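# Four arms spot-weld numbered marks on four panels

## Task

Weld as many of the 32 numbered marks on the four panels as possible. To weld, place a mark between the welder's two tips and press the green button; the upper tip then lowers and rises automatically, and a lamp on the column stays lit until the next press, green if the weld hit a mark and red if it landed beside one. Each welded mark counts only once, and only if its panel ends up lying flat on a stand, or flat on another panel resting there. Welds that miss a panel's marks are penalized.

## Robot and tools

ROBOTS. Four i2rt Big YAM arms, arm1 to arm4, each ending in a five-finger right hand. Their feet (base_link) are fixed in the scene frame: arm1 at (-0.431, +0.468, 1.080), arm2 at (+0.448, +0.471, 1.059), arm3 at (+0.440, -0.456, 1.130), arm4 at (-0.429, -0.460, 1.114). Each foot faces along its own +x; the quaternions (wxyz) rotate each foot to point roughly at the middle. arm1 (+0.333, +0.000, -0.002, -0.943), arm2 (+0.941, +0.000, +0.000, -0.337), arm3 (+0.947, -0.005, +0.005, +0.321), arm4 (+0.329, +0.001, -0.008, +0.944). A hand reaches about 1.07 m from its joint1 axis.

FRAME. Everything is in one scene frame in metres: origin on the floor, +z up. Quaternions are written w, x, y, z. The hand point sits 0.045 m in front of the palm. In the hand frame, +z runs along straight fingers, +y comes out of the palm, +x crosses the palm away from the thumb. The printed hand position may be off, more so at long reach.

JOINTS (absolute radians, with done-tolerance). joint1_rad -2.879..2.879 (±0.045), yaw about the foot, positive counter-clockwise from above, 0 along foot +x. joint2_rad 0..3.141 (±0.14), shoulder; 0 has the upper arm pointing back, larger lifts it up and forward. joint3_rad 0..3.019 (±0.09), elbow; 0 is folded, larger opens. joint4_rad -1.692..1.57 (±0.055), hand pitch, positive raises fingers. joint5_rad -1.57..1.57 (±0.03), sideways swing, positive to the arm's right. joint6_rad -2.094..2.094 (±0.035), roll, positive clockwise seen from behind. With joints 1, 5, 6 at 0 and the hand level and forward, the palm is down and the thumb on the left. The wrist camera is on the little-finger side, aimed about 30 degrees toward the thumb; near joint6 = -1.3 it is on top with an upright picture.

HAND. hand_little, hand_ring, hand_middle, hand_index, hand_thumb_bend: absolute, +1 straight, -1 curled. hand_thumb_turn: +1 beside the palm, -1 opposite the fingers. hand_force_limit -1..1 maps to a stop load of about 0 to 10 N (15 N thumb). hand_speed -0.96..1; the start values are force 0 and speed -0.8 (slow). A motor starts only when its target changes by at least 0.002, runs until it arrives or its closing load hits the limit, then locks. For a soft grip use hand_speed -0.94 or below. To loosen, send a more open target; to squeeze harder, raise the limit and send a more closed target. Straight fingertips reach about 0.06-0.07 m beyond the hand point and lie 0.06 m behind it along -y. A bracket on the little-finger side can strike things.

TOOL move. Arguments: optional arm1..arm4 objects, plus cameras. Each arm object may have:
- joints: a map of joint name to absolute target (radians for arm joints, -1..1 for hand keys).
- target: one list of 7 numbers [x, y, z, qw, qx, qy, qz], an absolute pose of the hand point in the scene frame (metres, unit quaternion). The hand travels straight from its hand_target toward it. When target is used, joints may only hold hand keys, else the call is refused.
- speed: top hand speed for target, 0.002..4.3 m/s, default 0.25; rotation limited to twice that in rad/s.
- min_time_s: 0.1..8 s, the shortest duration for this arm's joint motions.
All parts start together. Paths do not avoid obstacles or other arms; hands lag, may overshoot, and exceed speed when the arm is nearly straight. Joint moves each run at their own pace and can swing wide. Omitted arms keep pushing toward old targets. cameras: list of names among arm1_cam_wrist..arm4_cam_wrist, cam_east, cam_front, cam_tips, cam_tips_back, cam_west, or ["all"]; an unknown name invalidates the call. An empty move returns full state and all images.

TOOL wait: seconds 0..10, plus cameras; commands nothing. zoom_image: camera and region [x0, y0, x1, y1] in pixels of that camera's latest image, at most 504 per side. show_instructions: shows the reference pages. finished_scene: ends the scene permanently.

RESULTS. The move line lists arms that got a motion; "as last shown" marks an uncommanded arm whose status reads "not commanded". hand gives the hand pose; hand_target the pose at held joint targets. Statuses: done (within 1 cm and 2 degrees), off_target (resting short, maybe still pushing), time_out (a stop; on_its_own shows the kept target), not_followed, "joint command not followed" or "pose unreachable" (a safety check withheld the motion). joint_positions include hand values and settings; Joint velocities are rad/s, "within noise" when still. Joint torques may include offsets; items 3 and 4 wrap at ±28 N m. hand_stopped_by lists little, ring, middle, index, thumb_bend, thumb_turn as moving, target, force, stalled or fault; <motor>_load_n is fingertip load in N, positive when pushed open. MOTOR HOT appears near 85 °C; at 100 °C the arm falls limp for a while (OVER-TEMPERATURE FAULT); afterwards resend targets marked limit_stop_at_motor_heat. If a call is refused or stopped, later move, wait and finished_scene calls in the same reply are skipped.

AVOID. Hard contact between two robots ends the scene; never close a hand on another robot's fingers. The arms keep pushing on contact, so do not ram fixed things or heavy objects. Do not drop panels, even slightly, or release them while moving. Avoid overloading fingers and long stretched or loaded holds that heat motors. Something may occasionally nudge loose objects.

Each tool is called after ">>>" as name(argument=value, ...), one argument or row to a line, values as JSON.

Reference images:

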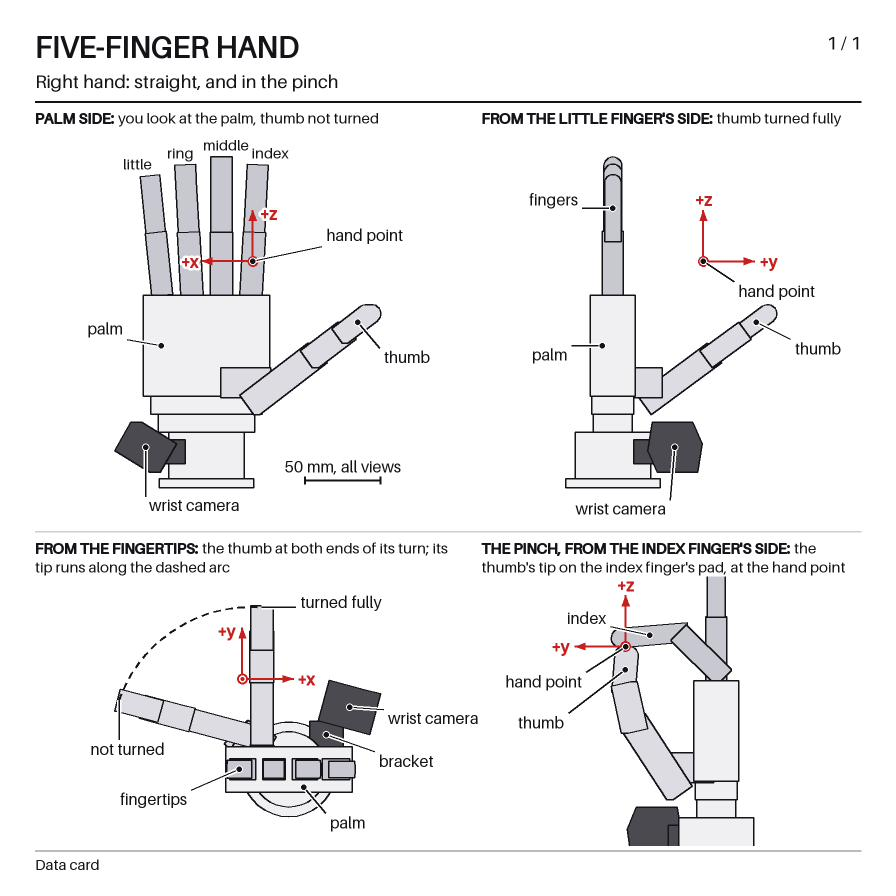

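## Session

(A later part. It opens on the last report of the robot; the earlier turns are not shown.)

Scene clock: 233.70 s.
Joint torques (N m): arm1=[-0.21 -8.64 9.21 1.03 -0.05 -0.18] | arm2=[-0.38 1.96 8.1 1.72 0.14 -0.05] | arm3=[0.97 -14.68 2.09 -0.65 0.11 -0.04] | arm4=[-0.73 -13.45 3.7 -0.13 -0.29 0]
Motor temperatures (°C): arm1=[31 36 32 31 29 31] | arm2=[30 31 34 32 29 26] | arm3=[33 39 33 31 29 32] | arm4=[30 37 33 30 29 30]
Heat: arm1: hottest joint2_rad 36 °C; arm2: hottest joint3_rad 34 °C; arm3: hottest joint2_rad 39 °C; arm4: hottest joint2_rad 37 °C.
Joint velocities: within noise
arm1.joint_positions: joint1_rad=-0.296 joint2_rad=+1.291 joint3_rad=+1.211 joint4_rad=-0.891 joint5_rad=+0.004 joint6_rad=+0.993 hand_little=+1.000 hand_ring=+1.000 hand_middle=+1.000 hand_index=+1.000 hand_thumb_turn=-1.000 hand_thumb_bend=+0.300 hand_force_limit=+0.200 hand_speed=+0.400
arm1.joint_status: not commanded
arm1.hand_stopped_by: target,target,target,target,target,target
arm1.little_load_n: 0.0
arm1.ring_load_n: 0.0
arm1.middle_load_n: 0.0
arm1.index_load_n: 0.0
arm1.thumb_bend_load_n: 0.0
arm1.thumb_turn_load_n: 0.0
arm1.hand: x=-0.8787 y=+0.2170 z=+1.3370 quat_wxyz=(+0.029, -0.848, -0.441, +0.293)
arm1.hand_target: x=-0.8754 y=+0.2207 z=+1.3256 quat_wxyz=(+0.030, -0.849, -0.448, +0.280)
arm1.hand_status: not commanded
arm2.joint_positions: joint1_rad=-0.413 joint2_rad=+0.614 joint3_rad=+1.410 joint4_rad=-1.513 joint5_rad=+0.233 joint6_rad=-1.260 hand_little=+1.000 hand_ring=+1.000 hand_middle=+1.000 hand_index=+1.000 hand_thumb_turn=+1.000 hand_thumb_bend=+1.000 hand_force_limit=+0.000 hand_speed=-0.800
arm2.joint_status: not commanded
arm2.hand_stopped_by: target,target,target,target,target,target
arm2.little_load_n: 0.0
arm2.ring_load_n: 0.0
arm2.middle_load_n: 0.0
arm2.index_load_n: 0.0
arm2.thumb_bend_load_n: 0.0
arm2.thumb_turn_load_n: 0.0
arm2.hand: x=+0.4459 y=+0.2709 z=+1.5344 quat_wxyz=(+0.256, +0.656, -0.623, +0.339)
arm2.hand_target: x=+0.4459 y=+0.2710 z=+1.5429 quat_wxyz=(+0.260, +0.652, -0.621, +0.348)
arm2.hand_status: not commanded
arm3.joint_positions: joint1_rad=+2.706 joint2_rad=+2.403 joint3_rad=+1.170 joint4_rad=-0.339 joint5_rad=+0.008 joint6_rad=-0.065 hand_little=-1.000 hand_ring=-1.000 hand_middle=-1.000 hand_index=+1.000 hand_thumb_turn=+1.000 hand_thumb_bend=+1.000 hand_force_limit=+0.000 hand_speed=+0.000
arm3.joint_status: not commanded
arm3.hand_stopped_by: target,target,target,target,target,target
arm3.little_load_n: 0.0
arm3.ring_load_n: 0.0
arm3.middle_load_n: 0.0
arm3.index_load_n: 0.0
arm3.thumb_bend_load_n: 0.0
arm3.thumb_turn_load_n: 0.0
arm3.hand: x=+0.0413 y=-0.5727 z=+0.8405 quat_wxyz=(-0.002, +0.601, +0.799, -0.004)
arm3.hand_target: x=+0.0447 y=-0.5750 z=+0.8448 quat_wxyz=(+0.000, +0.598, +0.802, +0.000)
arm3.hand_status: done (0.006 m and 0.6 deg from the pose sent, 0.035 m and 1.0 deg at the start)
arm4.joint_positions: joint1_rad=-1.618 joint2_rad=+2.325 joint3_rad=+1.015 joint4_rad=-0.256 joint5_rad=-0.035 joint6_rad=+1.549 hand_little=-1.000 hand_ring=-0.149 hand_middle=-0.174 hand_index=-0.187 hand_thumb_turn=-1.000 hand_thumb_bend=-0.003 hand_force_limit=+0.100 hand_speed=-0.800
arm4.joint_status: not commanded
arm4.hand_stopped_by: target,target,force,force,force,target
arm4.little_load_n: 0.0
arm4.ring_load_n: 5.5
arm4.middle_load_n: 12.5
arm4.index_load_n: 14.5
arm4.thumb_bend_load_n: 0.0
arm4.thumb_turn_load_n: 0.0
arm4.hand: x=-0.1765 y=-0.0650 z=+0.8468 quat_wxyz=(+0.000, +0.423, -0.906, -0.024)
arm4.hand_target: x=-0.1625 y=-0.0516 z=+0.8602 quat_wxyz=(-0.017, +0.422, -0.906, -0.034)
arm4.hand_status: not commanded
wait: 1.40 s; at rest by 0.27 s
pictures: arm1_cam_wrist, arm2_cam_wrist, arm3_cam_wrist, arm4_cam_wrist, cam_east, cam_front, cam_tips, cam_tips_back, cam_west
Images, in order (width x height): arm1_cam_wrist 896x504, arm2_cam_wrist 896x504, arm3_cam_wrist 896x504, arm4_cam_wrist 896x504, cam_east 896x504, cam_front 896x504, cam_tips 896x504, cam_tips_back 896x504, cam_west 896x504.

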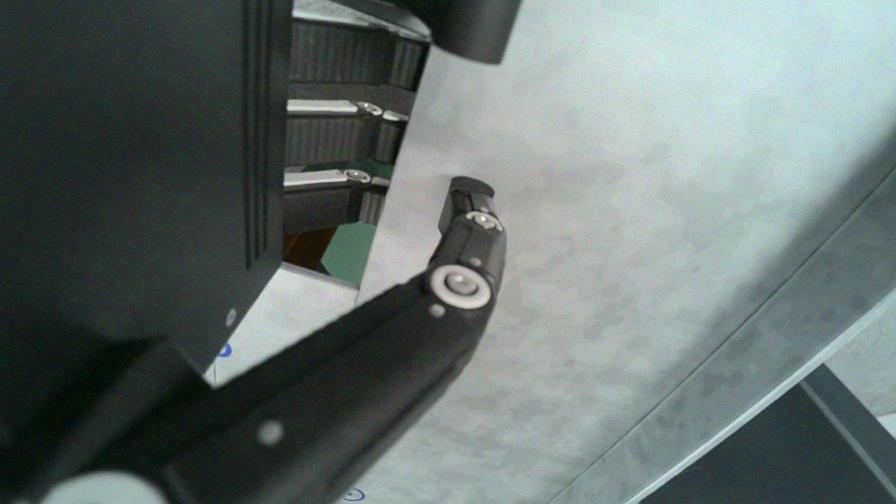

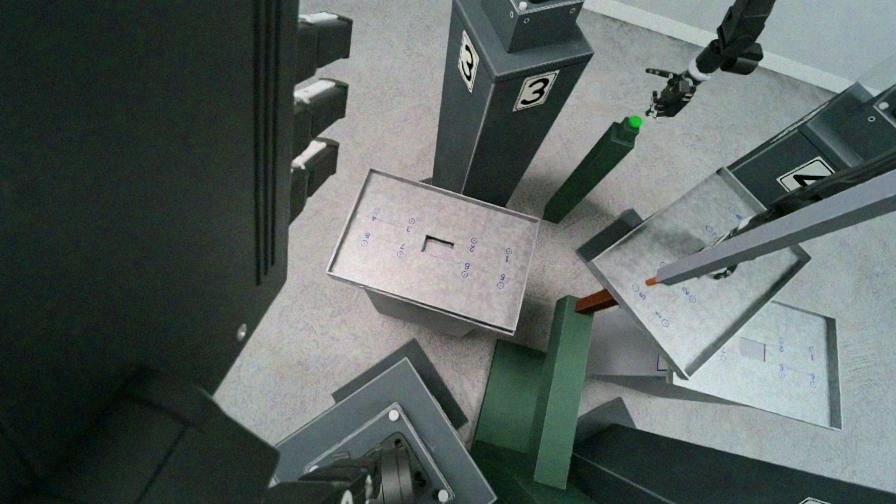

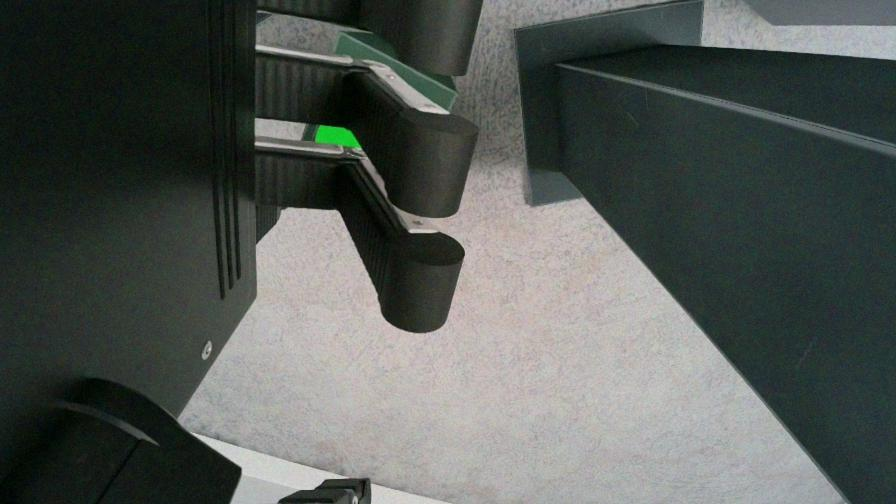

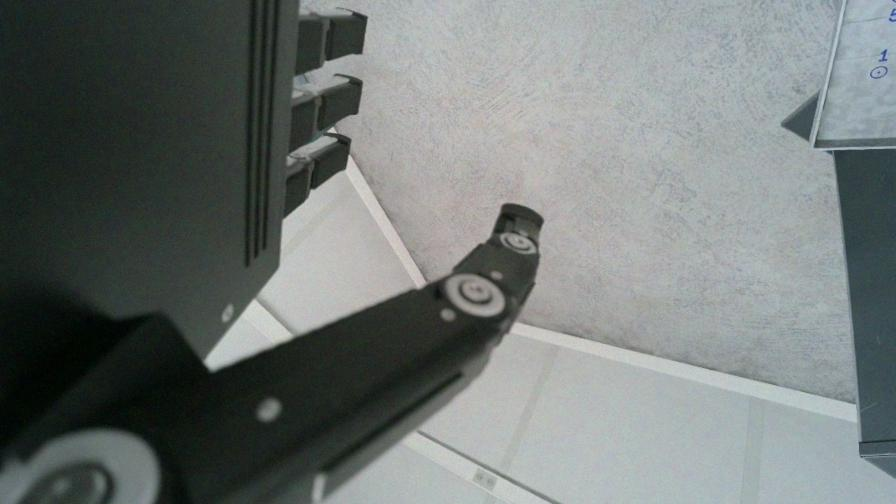

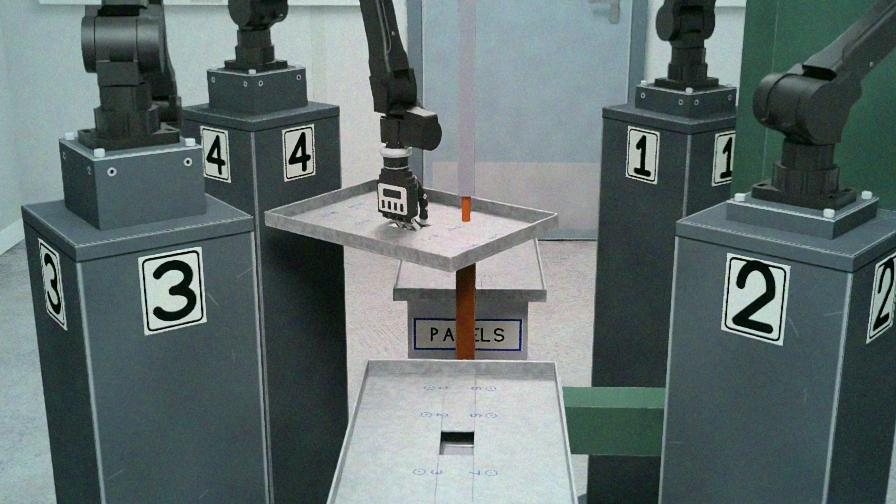

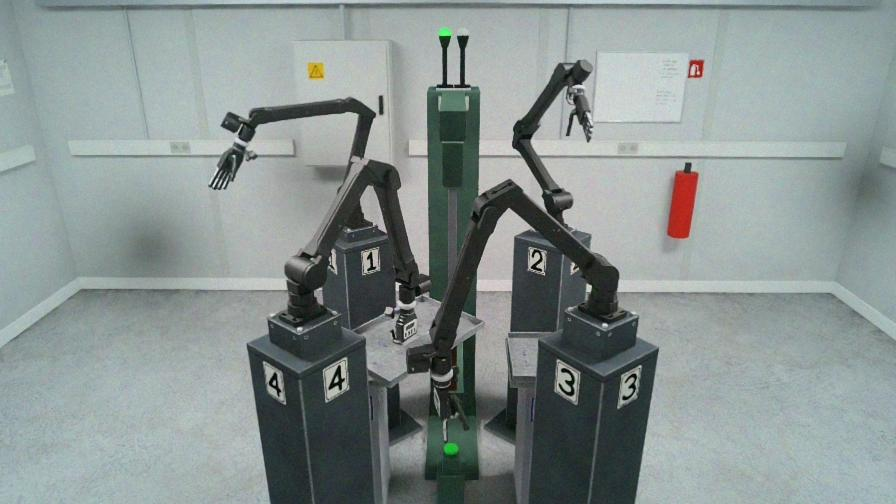

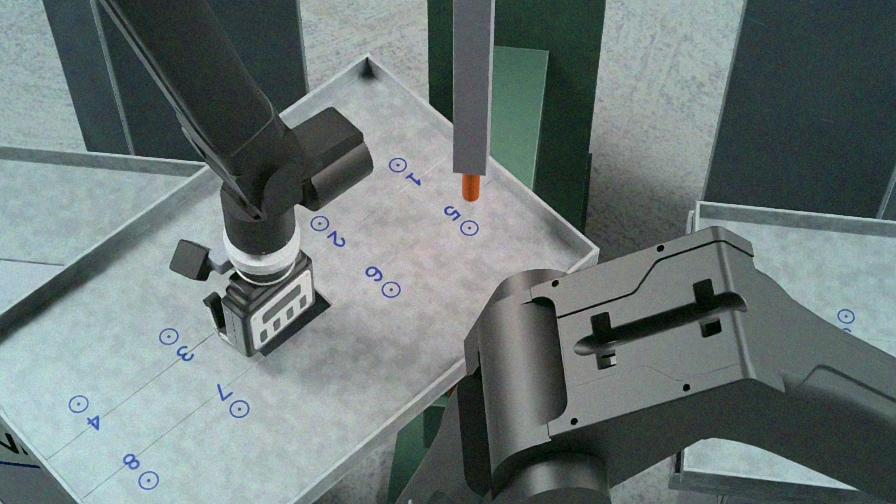

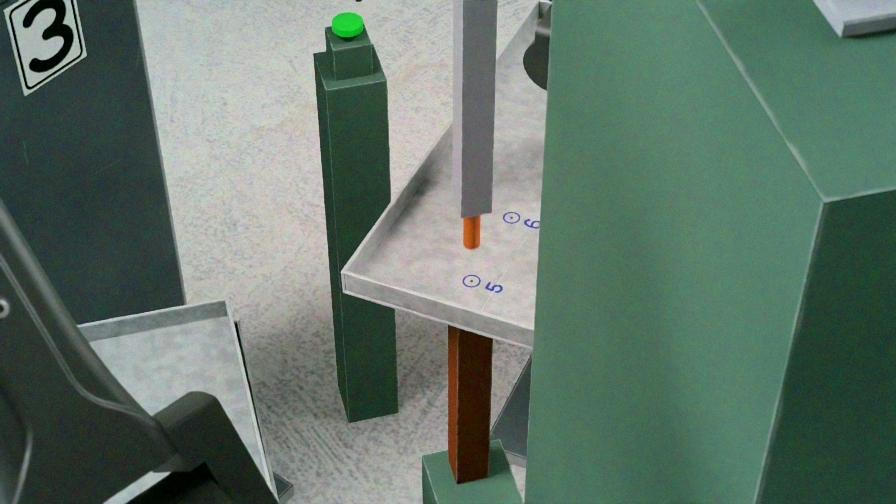

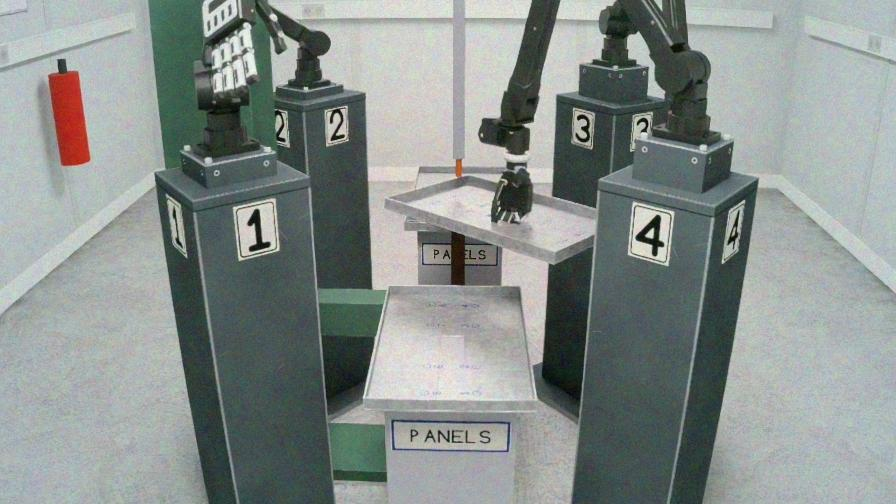

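>>> move(
  arm4={"target": [-0.18, -0.094, 0.875, -0.039, 0.9992, 0, 0], "speed": 0.36},
  arm1={"target": [-0.70, -0.02, 1.02, -0.0739, 0.7032, 0.7032, -0.0739], "speed": 0.25},
  cameras=["cam_tips", "cam_west"],
)

Scene clock: 241.43 s.
Joint torques (N m): arm1=[-0.03 -15.33 10.02 0.29 0.15 0.08] | arm2=[-0.38 2.26 8.17 1.73 0.12 -0.07] | arm3=[0.38 -15.38 1.95 -0.64 0.13 -0.05] | arm4=[0.44 -16.03 4.33 -0.14 -0.15 -0.08]
Motor temperatures (°C): arm1=[31 36 33 31 29 31] | arm2=[30 31 34 32 29 26] | arm3=[33 40 33 31 29 32] | arm4=[30 37 33 30 29 30]
Heat: arm1: hottest joint2_rad 36 °C; arm2: hottest joint3_rad 34 °C; arm3: hottest joint2_rad 40 °C; arm4: hottest joint2_rad 37 °C.
move: arm1 off_target; arm4 off_target
Joint velocities: within noise
arm1.joint_positions: joint1_rad=+0.330 joint2_rad=+1.955 joint3_rad=+1.267 joint4_rad=-0.781 joint5_rad=+0.179 joint6_rad=+0.991 hand_little=+1.000 hand_ring=+1.000 hand_middle=+1.000 hand_index=+1.000 hand_thumb_turn=-1.000 hand_thumb_bend=+0.300 hand_force_limit=+0.200 hand_speed=+0.400
arm1.joint_status: not commanded
arm1.hand_stopped_by: target,target,target,target,target,target
arm1.little_load_n: 0.0
arm1.ring_load_n: 0.0
arm1.middle_load_n: 0.0
arm1.index_load_n: 0.0
arm1.thumb_bend_load_n: 0.0
arm1.thumb_turn_load_n: 0.0
arm1.hand: x=-0.6935 y=-0.0079 z=+1.0182 quat_wxyz=(+0.075, -0.700, -0.707, +0.069)
arm1.hand_target: x=-0.6999 y=-0.0197 z=+1.0202 quat_wxyz=(+0.074, -0.703, -0.703, +0.074)
arm1.hand_status: off_target (0.014 m and 0.8 deg from the pose sent, 0.434 m and 43.1 deg at the start)
arm2, arm3: as last shown
arm3.ring_load_n: 0.5
arm4.joint_positions: joint1_rad=-1.506 joint2_rad=+2.340 joint3_rad=+1.173 joint4_rad=-0.405 joint5_rad=-0.034 joint6_rad=-0.584 hand_little=-1.000 hand_ring=-0.149 hand_middle=-0.174 hand_index=-0.187 hand_thumb_turn=-1.000 hand_thumb_bend=-0.003 hand_force_limit=+0.100 hand_speed=-0.800
arm4.joint_status: not commanded
arm4.hand_stopped_by: target,target,force,force,force,target
arm4.little_load_n: 0.0
arm4.ring_load_n: 3.0
arm4.middle_load_n: 11.0
arm4.index_load_n: 16.5
arm4.thumb_bend_load_n: 0.0
arm4.thumb_turn_load_n: 0.0
arm4.hand: x=-0.1904 y=-0.1142 z=+0.8563 quat_wxyz=(-0.017, +1.000, -0.011, -0.013)
arm4.hand_target: x=-0.1803 y=-0.0944 z=+0.8748 quat_wxyz=(-0.039, +0.999, +0.000, +0.000)
arm4.hand_status: off_target (0.029 m and 3.2 deg from the pose sent, 0.041 m and 129.9 deg at the start)
Images, in order (width x height): cam_tips 896x504, cam_west 896x504.

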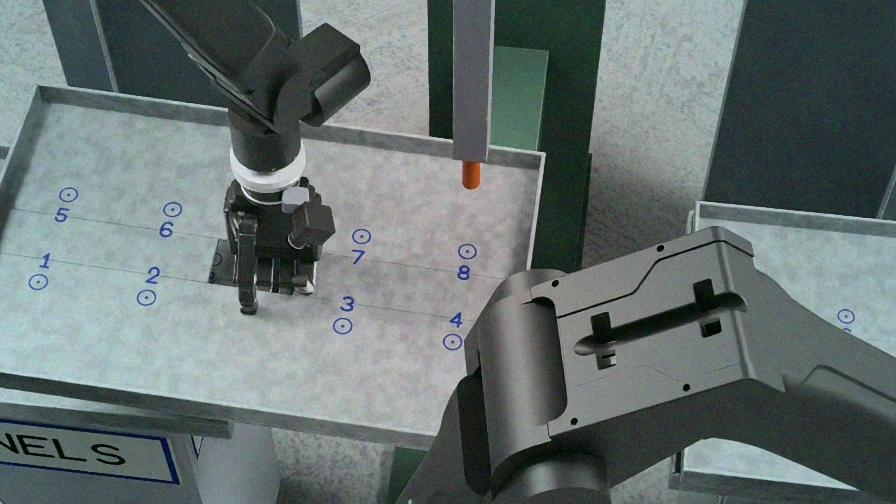

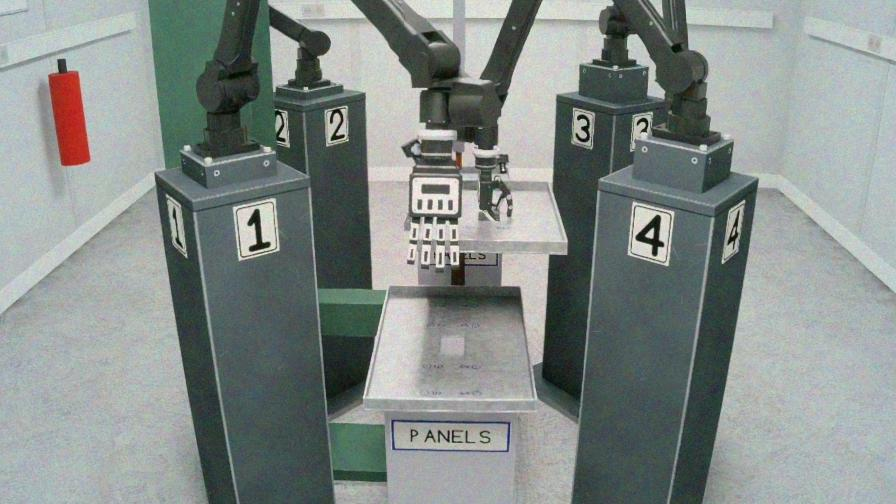

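>>> move(
  arm4={"target": [-0.4454, -0.0138, 0.865, -0.041, 0.9991, 0.009, -0.004], "speed": 0.25},
  cameras=["cam_west", "cam_front"],
)

>>> move(
  arm4={"target": [-0.4454, -0.0138, 0.80, -0.0408, 0.9933, 0.0133, -0.1156], "speed": 0.15},
  cameras=["cam_west", "cam_front", "arm1_cam_wrist", "arm4_cam_wrist", "cam_tips"],
)

Scene clock: 243.73 s.
Joint torques (N m): arm1=[0.26 -15.44 10.02 0.28 0.15 0.06] | arm2=[-0.44 2.08 8.09 1.7 0.12 -0.05] | arm3=[0.5 -15.21 2.17 -0.54 0.12 -0.06] | arm4=[-1.79 -14.45 5.56 -0.32 -0.08 0.15]
Motor temperatures (°C): arm1=[30 36 33 31 29 31] | arm2=[30 31 35 32 29 26] | arm3=[33 40 33 31 29 32] | arm4=[30 37 33 30 29 30]
Heat: arm1: hottest joint2_rad 36 °C; arm2: hottest joint3_rad 35 °C; arm3: hottest joint2_rad 40 °C; arm4: hottest joint2_rad 37 °C.
move: arm4 off_target
Joint velocities: within noise
arm1, arm2, arm3: as last shown
arm1.little_load_n: -0.5
arm2.ring_load_n: -0.5
arm3.ring_load_n: 0.0
arm4.joint_positions: joint1_rad=-0.919 joint2_rad=+2.337 joint3_rad=+1.140 joint4_rad=-0.350 joint5_rad=-0.013 joint6_rad=-0.061 hand_little=-1.000 hand_ring=-0.149 hand_middle=-0.174 hand_index=-0.187 hand_thumb_turn=-1.000 hand_thumb_bend=-0.003 hand_force_limit=+0.100 hand_speed=-0.800
arm4.joint_status: not commanded
arm4.hand_stopped_by: target,target,force,force,force,target
arm4.little_load_n: 0.0
arm4.ring_load_n: 3.0
arm4.middle_load_n: 11.0
arm4.index_load_n: 16.5
arm4.thumb_bend_load_n: 0.0
arm4.thumb_turn_load_n: 0.0
arm4.hand: x=-0.4497 y=-0.0382 z=+0.8525 quat_wxyz=(-0.020, +1.000, +0.021, -0.004)
arm4.hand_target: x=-0.4453 y=-0.0142 z=+0.8653 quat_wxyz=(-0.041, +0.999, +0.009, -0.004)
arm4.hand_status: off_target (0.028 m and 2.8 deg from the pose sent, 0.274 m and 3.7 deg at the start)
pictures: cam_front, cam_west
Images, in order (width x height): cam_front 896x504, cam_west 896x504.

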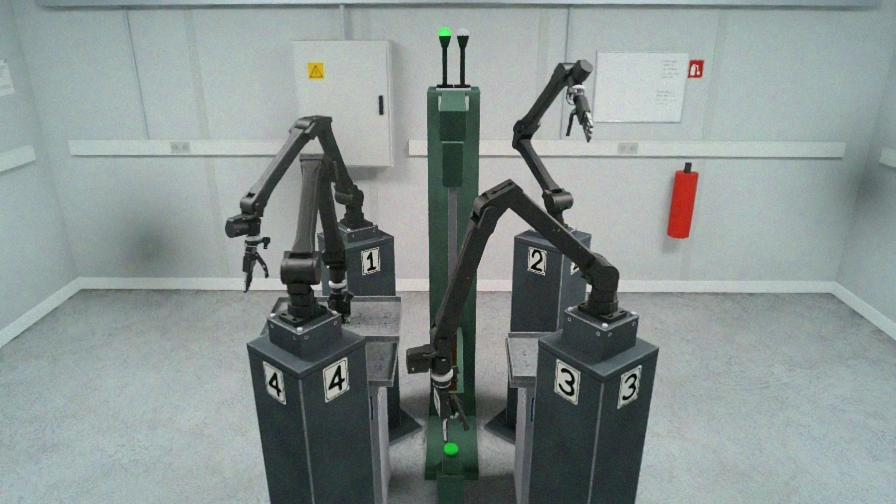

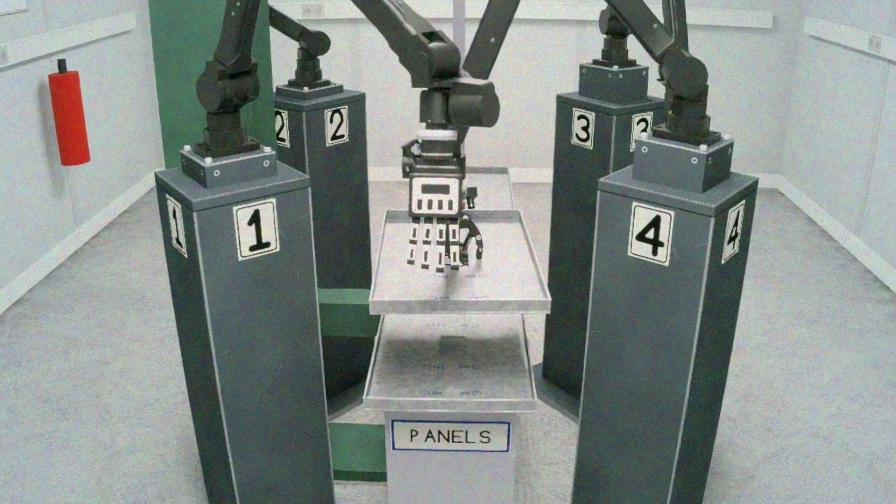

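Scene clock: 245.07 s.
Joint torques (N m): arm1=[0.26 -15.38 10.03 0.25 0.14 0.07] | arm2=[-0.03 2.26 8.23 1.77 0.14 -0.05] | arm3=[0.21 -15.74 2 -0.59 0.13 -0.08] | arm4=[-0.97 -15.38 4.44 0.02 -0.63 -0.1]
Motor temperatures (°C): arm1=[30 36 33 31 29 31] | arm2=[30 31 35 32 29 26] | arm3=[33 40 33 31 29 32] | arm4=[30 37 33 30 29 30]
Heat: arm1: hottest joint2_rad 36 °C; arm2: hottest joint3_rad 35 °C; arm3: hottest joint2_rad 40 °C; arm4: hottest joint2_rad 37 °C.
move: arm4 off_target
Joint velocities: within noise
arm1, arm2, arm3: as last shown
arm1.little_load_n: 0.0
arm2.ring_load_n: 0.0
arm3.ring_load_n: 0.5
arm3.thumb_bend_load_n: -0.5
arm4.joint_positions: joint1_rad=-1.007 joint2_rad=+2.537 joint3_rad=+1.241 joint4_rad=-0.296 joint5_rad=-0.231 joint6_rad=-0.124 hand_little=-1.000 hand_ring=-0.149 hand_middle=-0.174 hand_index=-0.187 hand_thumb_turn=-1.000 hand_thumb_bend=-0.003 hand_force_limit=+0.100 hand_speed=-0.800
arm4.joint_status: not commanded
arm4.hand_stopped_by: target,target,force,force,force,target
arm4.little_load_n: -0.5
arm4.ring_load_n: 3.5
arm4.middle_load_n: 11.0
arm4.index_load_n: 16.5
arm4.thumb_bend_load_n: 0.0
arm4.thumb_turn_load_n: 0.0
arm4.hand: x=-0.4512 y=-0.0434 z=+0.7869 quat_wxyz=(-0.011, +0.993, +0.008, -0.114)
arm4.hand_target: x=-0.4453 y=-0.0145 z=+0.8004 quat_wxyz=(-0.041, +0.992, +0.013, -0.115)
arm4.hand_status: off_target (0.033 m and 3.5 deg from the pose sent, 0.058 m and 13.0 deg at the start)
pictures: arm1_cam_wrist, arm4_cam_wrist, cam_front, cam_tips, cam_west
Images, in order (width x height): arm1_cam_wrist 896x504, arm4_cam_wrist 896x504, cam_front 896x504, cam_tips 896x504, cam_west 896x504.

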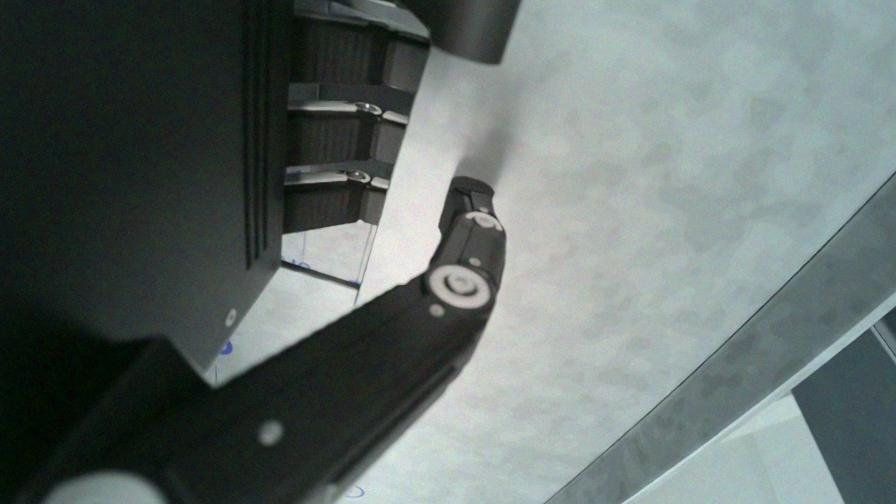

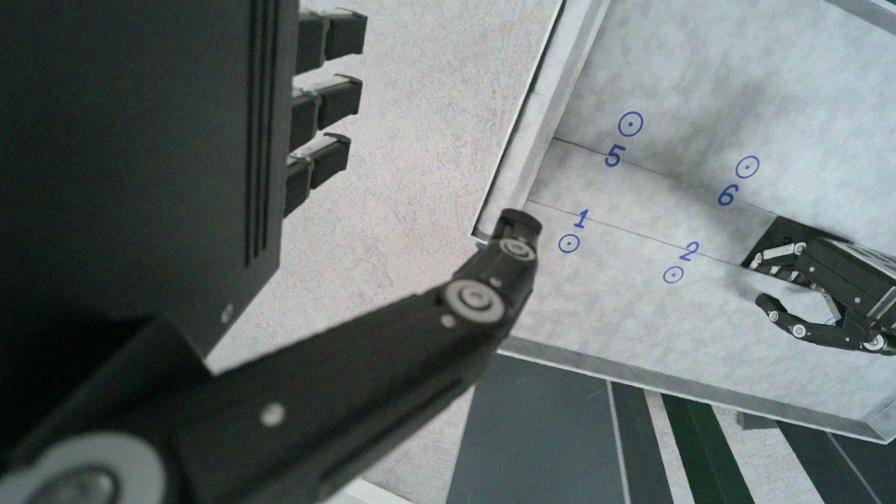

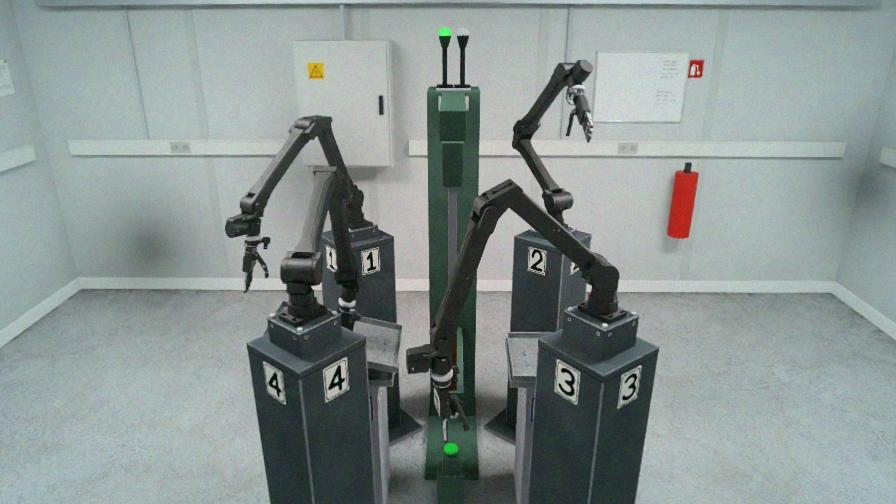

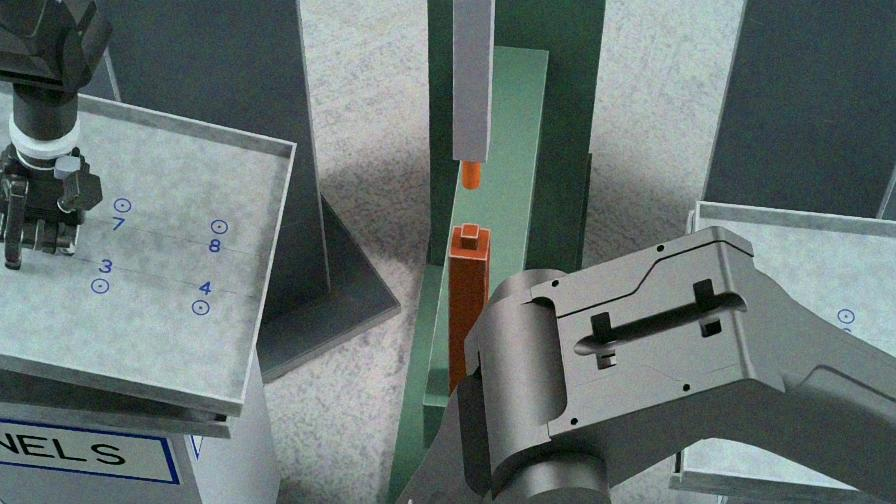

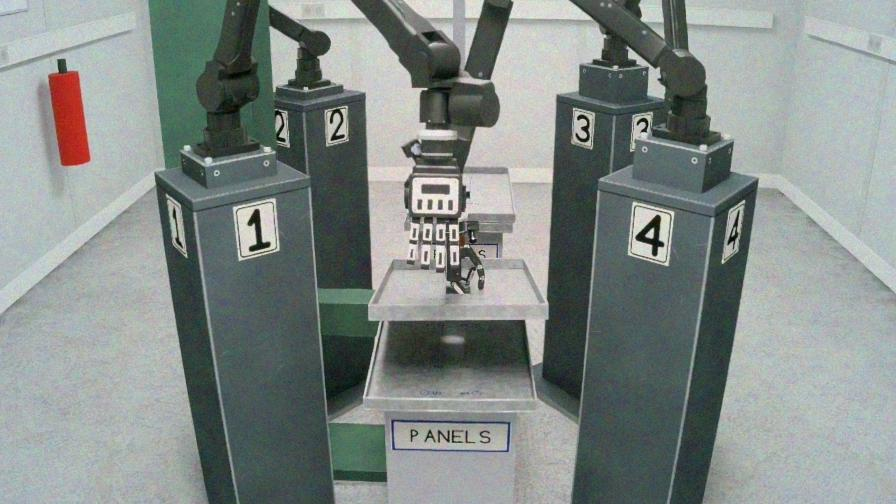

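>>> move(
  arm4={"target": [-0.4454, -0.0138, 0.772, -0.0408, 0.9933, 0.0133, -0.1156], "speed": 0.08},
  cameras=["cam_west", "cam_front", "cam_tips"],
)

>>> zoom_image(
  camera="cam_west",
  region=[350, 220, 570, 420],
)

>>> zoom_image(
  camera="cam_front",
  region=[330, 290, 430, 400],
)

Scene clock: 246.20 s.
Joint torques (N m): arm1=[0.21 -15.33 9.99 0.24 0.14 0.06] | arm2=[-0.38 2.32 8.14 1.76 0.11 -0.05] | arm3=[0.85 -15.15 1.92 -0.75 0.11 -0.06] | arm4=[-1.26 -15.56 3.96 0.05 -0.6 -0.08]
Motor temperatures (°C): arm1=[30 36 33 31 29 31] | arm2=[30 31 35 32 29 26] | arm3=[33 40 33 31 29 32] | arm4=[30 37 33 30 29 30]
Heat: arm1: hottest joint2_rad 36 °C; arm2: hottest joint3_rad 35 °C; arm3: hottest joint2_rad 40 °C; arm4: hottest joint2_rad 37 °C.
move: arm4 off_target
Joint velocities: within noise
arm1, arm2, arm3: as last shown
arm3.ring_load_n: 0.0
arm3.thumb_bend_load_n: 0.0
arm4.joint_positions: joint1_rad=-1.007 joint2_rad=+2.607 joint3_rad=+1.281 joint4_rad=-0.265 joint5_rad=-0.232 joint6_rad=-0.125 hand_little=-1.000 hand_ring=-0.149 hand_middle=-0.174 hand_index=-0.187 hand_thumb_turn=-1.000 hand_thumb_bend=-0.003 hand_force_limit=+0.100 hand_speed=-0.800
arm4.joint_status: not commanded
arm4.hand_stopped_by: target,target,force,force,force,target
arm4.little_load_n: -0.5
arm4.ring_load_n: 3.5
arm4.middle_load_n: 11.0
arm4.index_load_n: 16.5
arm4.thumb_bend_load_n: 0.0
arm4.thumb_turn_load_n: 0.0
arm4.hand: x=-0.4512 y=-0.0430 z=+0.7591 quat_wxyz=(-0.012, +0.993, +0.009, -0.115)
arm4.hand_target: x=-0.4453 y=-0.0143 z=+0.7725 quat_wxyz=(-0.041, +0.992, +0.013, -0.115)
arm4.hand_status: off_target (0.032 m and 3.4 deg from the pose sent, 0.034 m and 3.5 deg at the start)
pictures: cam_front, cam_tips, cam_west
Images, in order (width x height): cam_front 896x504, cam_tips 896x504, cam_west 896x504.

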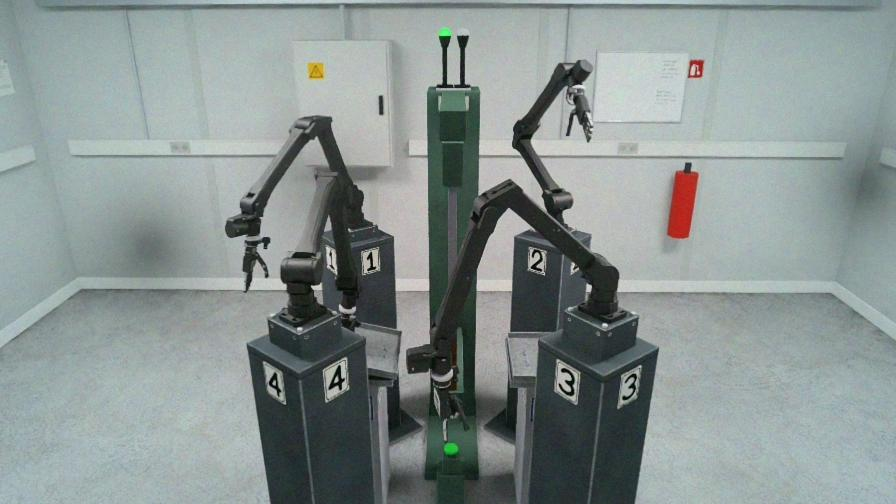

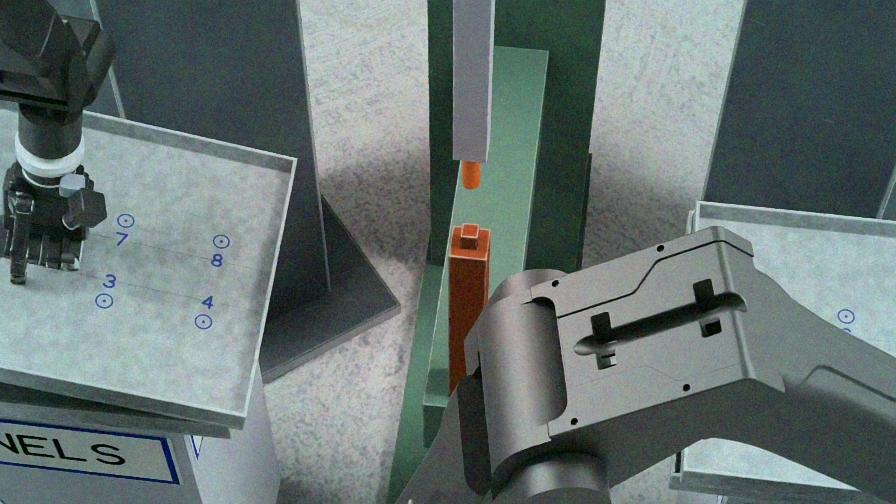

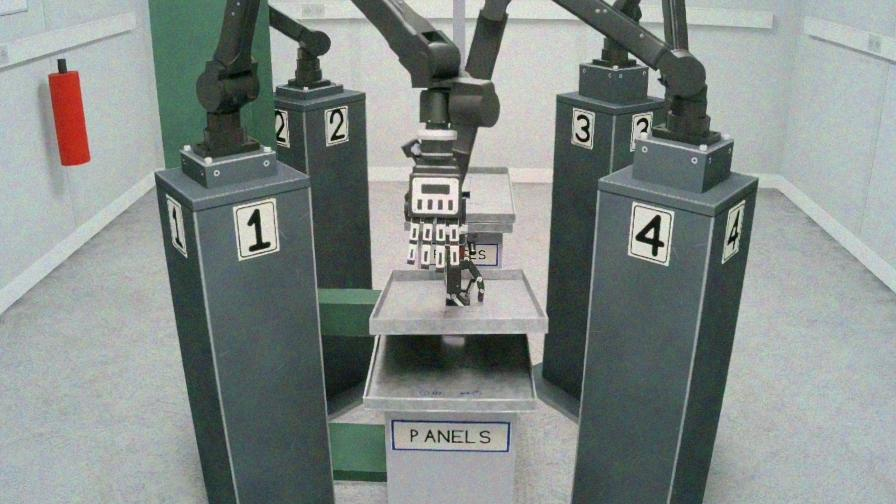

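Scaled by 2.291.

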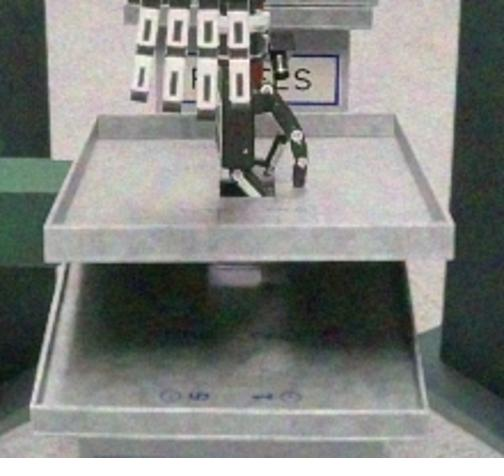

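Scaled by 4.582.

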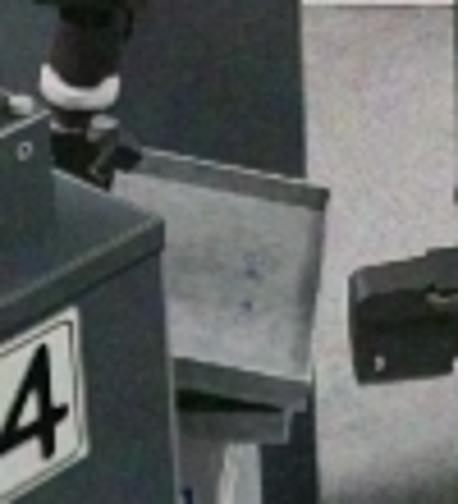

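>>> move(
  arm4={"target": [-0.4454, -0.0138, 0.762, -0.0408, 0.9933, 0.0133, -0.1156], "speed": 0.05},
  arm1={"target": [-0.632, -0.022, 0.845, -0.0739, 0.7032, 0.7032, -0.0739], "speed": 0.25, "joints": {"hand_speed": 0.2, "hand_thumb_bend": 0.0}},
  cameras=["cam_west", "cam_front", "arm4_cam_wrist"],
)

>>> zoom_image(
  camera="cam_front",
  region=[330, 290, 430, 400],
)

Scene clock: 247.90 s.
Joint torques (N m): arm1=[0.09 -17.14 4.81 0.84 0.16 0.12] | arm2=[-0.32 2.2 8.16 1.76 0.12 -0.06] | arm3=[0.85 -15.27 2.07 -0.62 0.16 -0.09] | arm4=[-1.2 -15.15 4.01 0.09 -0.6 -0.09]
Motor temperatures (°C): arm1=[30 36 33 31 29 31] | arm2=[30 31 35 32 29 26] | arm3=[33 40 33 31 29 32] | arm4=[30 37 33 30 29 30]
Heat: arm1: hottest joint2_rad 36 °C; arm2: hottest joint3_rad 35 °C; arm3: hottest joint2_rad 40 °C; arm4: hottest joint2_rad 37 °C.
move: arm1 done; arm4 off_target
Joint velocities: within noise
arm1.joint_positions: joint1_rad=+0.443 joint2_rad=+2.268 joint3_rad=+1.204 joint4_rad=-0.420 joint5_rad=+0.190 joint6_rad=+1.101 hand_little=+1.000 hand_ring=+1.000 hand_middle=+1.000 hand_index=+1.000 hand_thumb_turn=-1.000 hand_thumb_bend=+0.000 hand_force_limit=+0.200 hand_speed=+0.200
arm1.joint_status: all done
arm1.hand_stopped_by: target,target,target,target,target,target
arm1.little_load_n: 0.0
arm1.ring_load_n: 0.0
arm1.middle_load_n: 0.0
arm1.index_load_n: 0.0
arm1.thumb_bend_load_n: 0.0
arm1.thumb_turn_load_n: 0.0
arm1.hand: x=-0.6322 y=-0.0197 z=+0.8480 quat_wxyz=(+0.074, -0.699, -0.708, +0.071)
arm1.hand_target: x=-0.6320 y=-0.0221 z=+0.8451 quat_wxyz=(+0.074, -0.703, -0.703, +0.074)
arm1.hand_status: done (0.004 m and 0.8 deg from the pose sent, 0.184 m and 0.8 deg at the start)
arm2, arm3: as last shown
arm3.thumb_bend_load_n: -0.5
arm4.joint_positions: joint1_rad=-1.007 joint2_rad=+2.625 joint3_rad=+1.296 joint4_rad=-0.257 joint5_rad=-0.232 joint6_rad=-0.125 hand_little=-1.000 hand_ring=-0.149 hand_middle=-0.174 hand_index=-0.187 hand_thumb_turn=-1.000 hand_thumb_bend=-0.003 hand_force_limit=+0.100 hand_speed=-0.800
arm4.joint_status: not commanded
arm4.hand_stopped_by: target,target,force,force,force,target
arm4.little_load_n: 0.0
arm4.ring_load_n: 3.5
arm4.middle_load_n: 11.0
arm4.index_load_n: 16.5
arm4.thumb_bend_load_n: 0.0
arm4.thumb_turn_load_n: 0.0
arm4.hand: x=-0.4510 y=-0.0405 z=+0.7521 quat_wxyz=(-0.014, +0.993, +0.009, -0.114)
arm4.hand_target: x=-0.4453 y=-0.0143 z=+0.7625 quat_wxyz=(-0.041, +0.992, +0.013, -0.115)
arm4.hand_status: off_target (0.029 m and 3.1 deg from the pose sent, 0.030 m and 3.4 deg at the start)
pictures: arm4_cam_wrist, cam_front, cam_west
Images, in order (width x height): arm4_cam_wrist 896x504, cam_front 896x504, cam_west 896x504.

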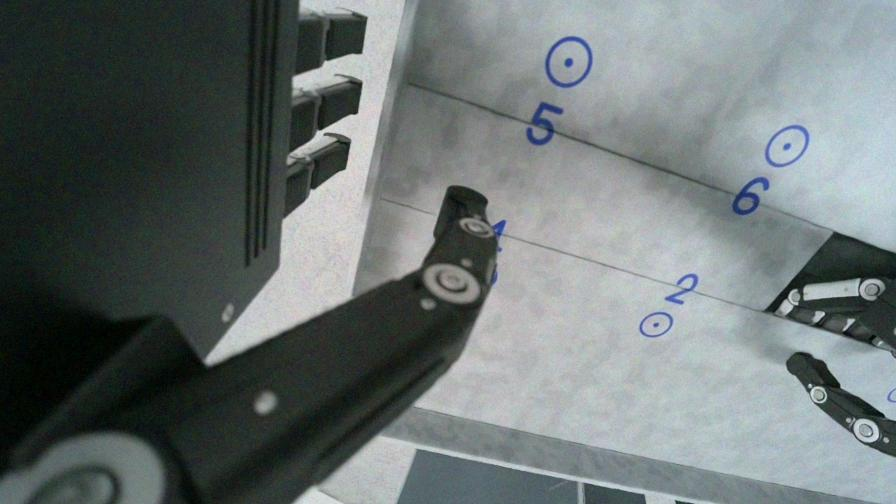

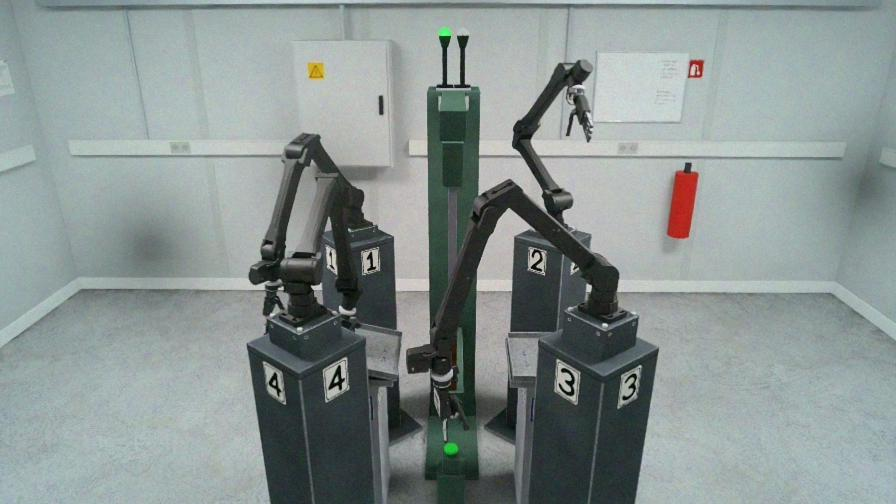

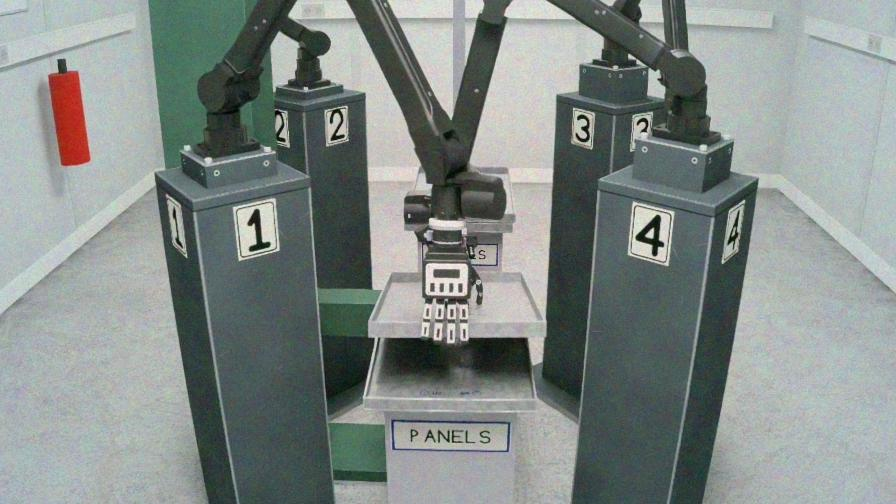

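Scaled by 4.582.

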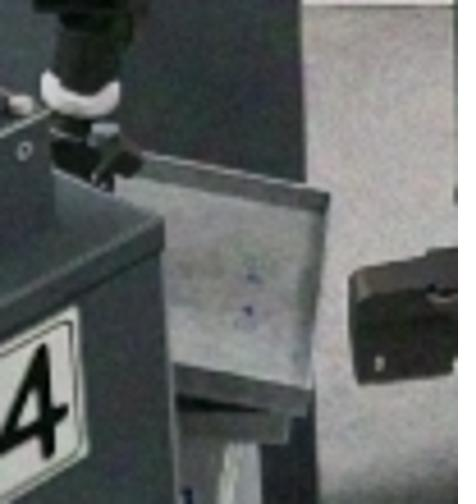

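>>> zoom_image(
  camera="arm4_cam_wrist",
  region=[270, 0, 600, 330],
)

Scaled by 1.527.

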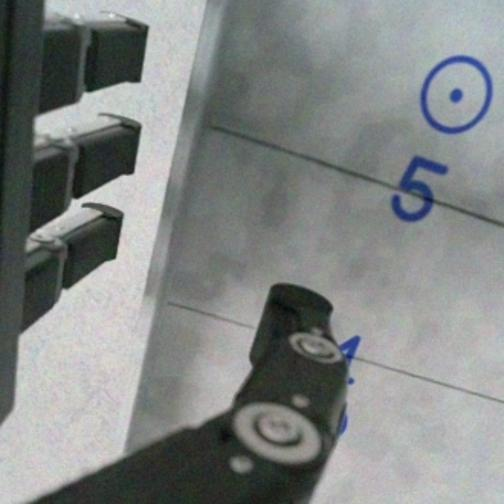

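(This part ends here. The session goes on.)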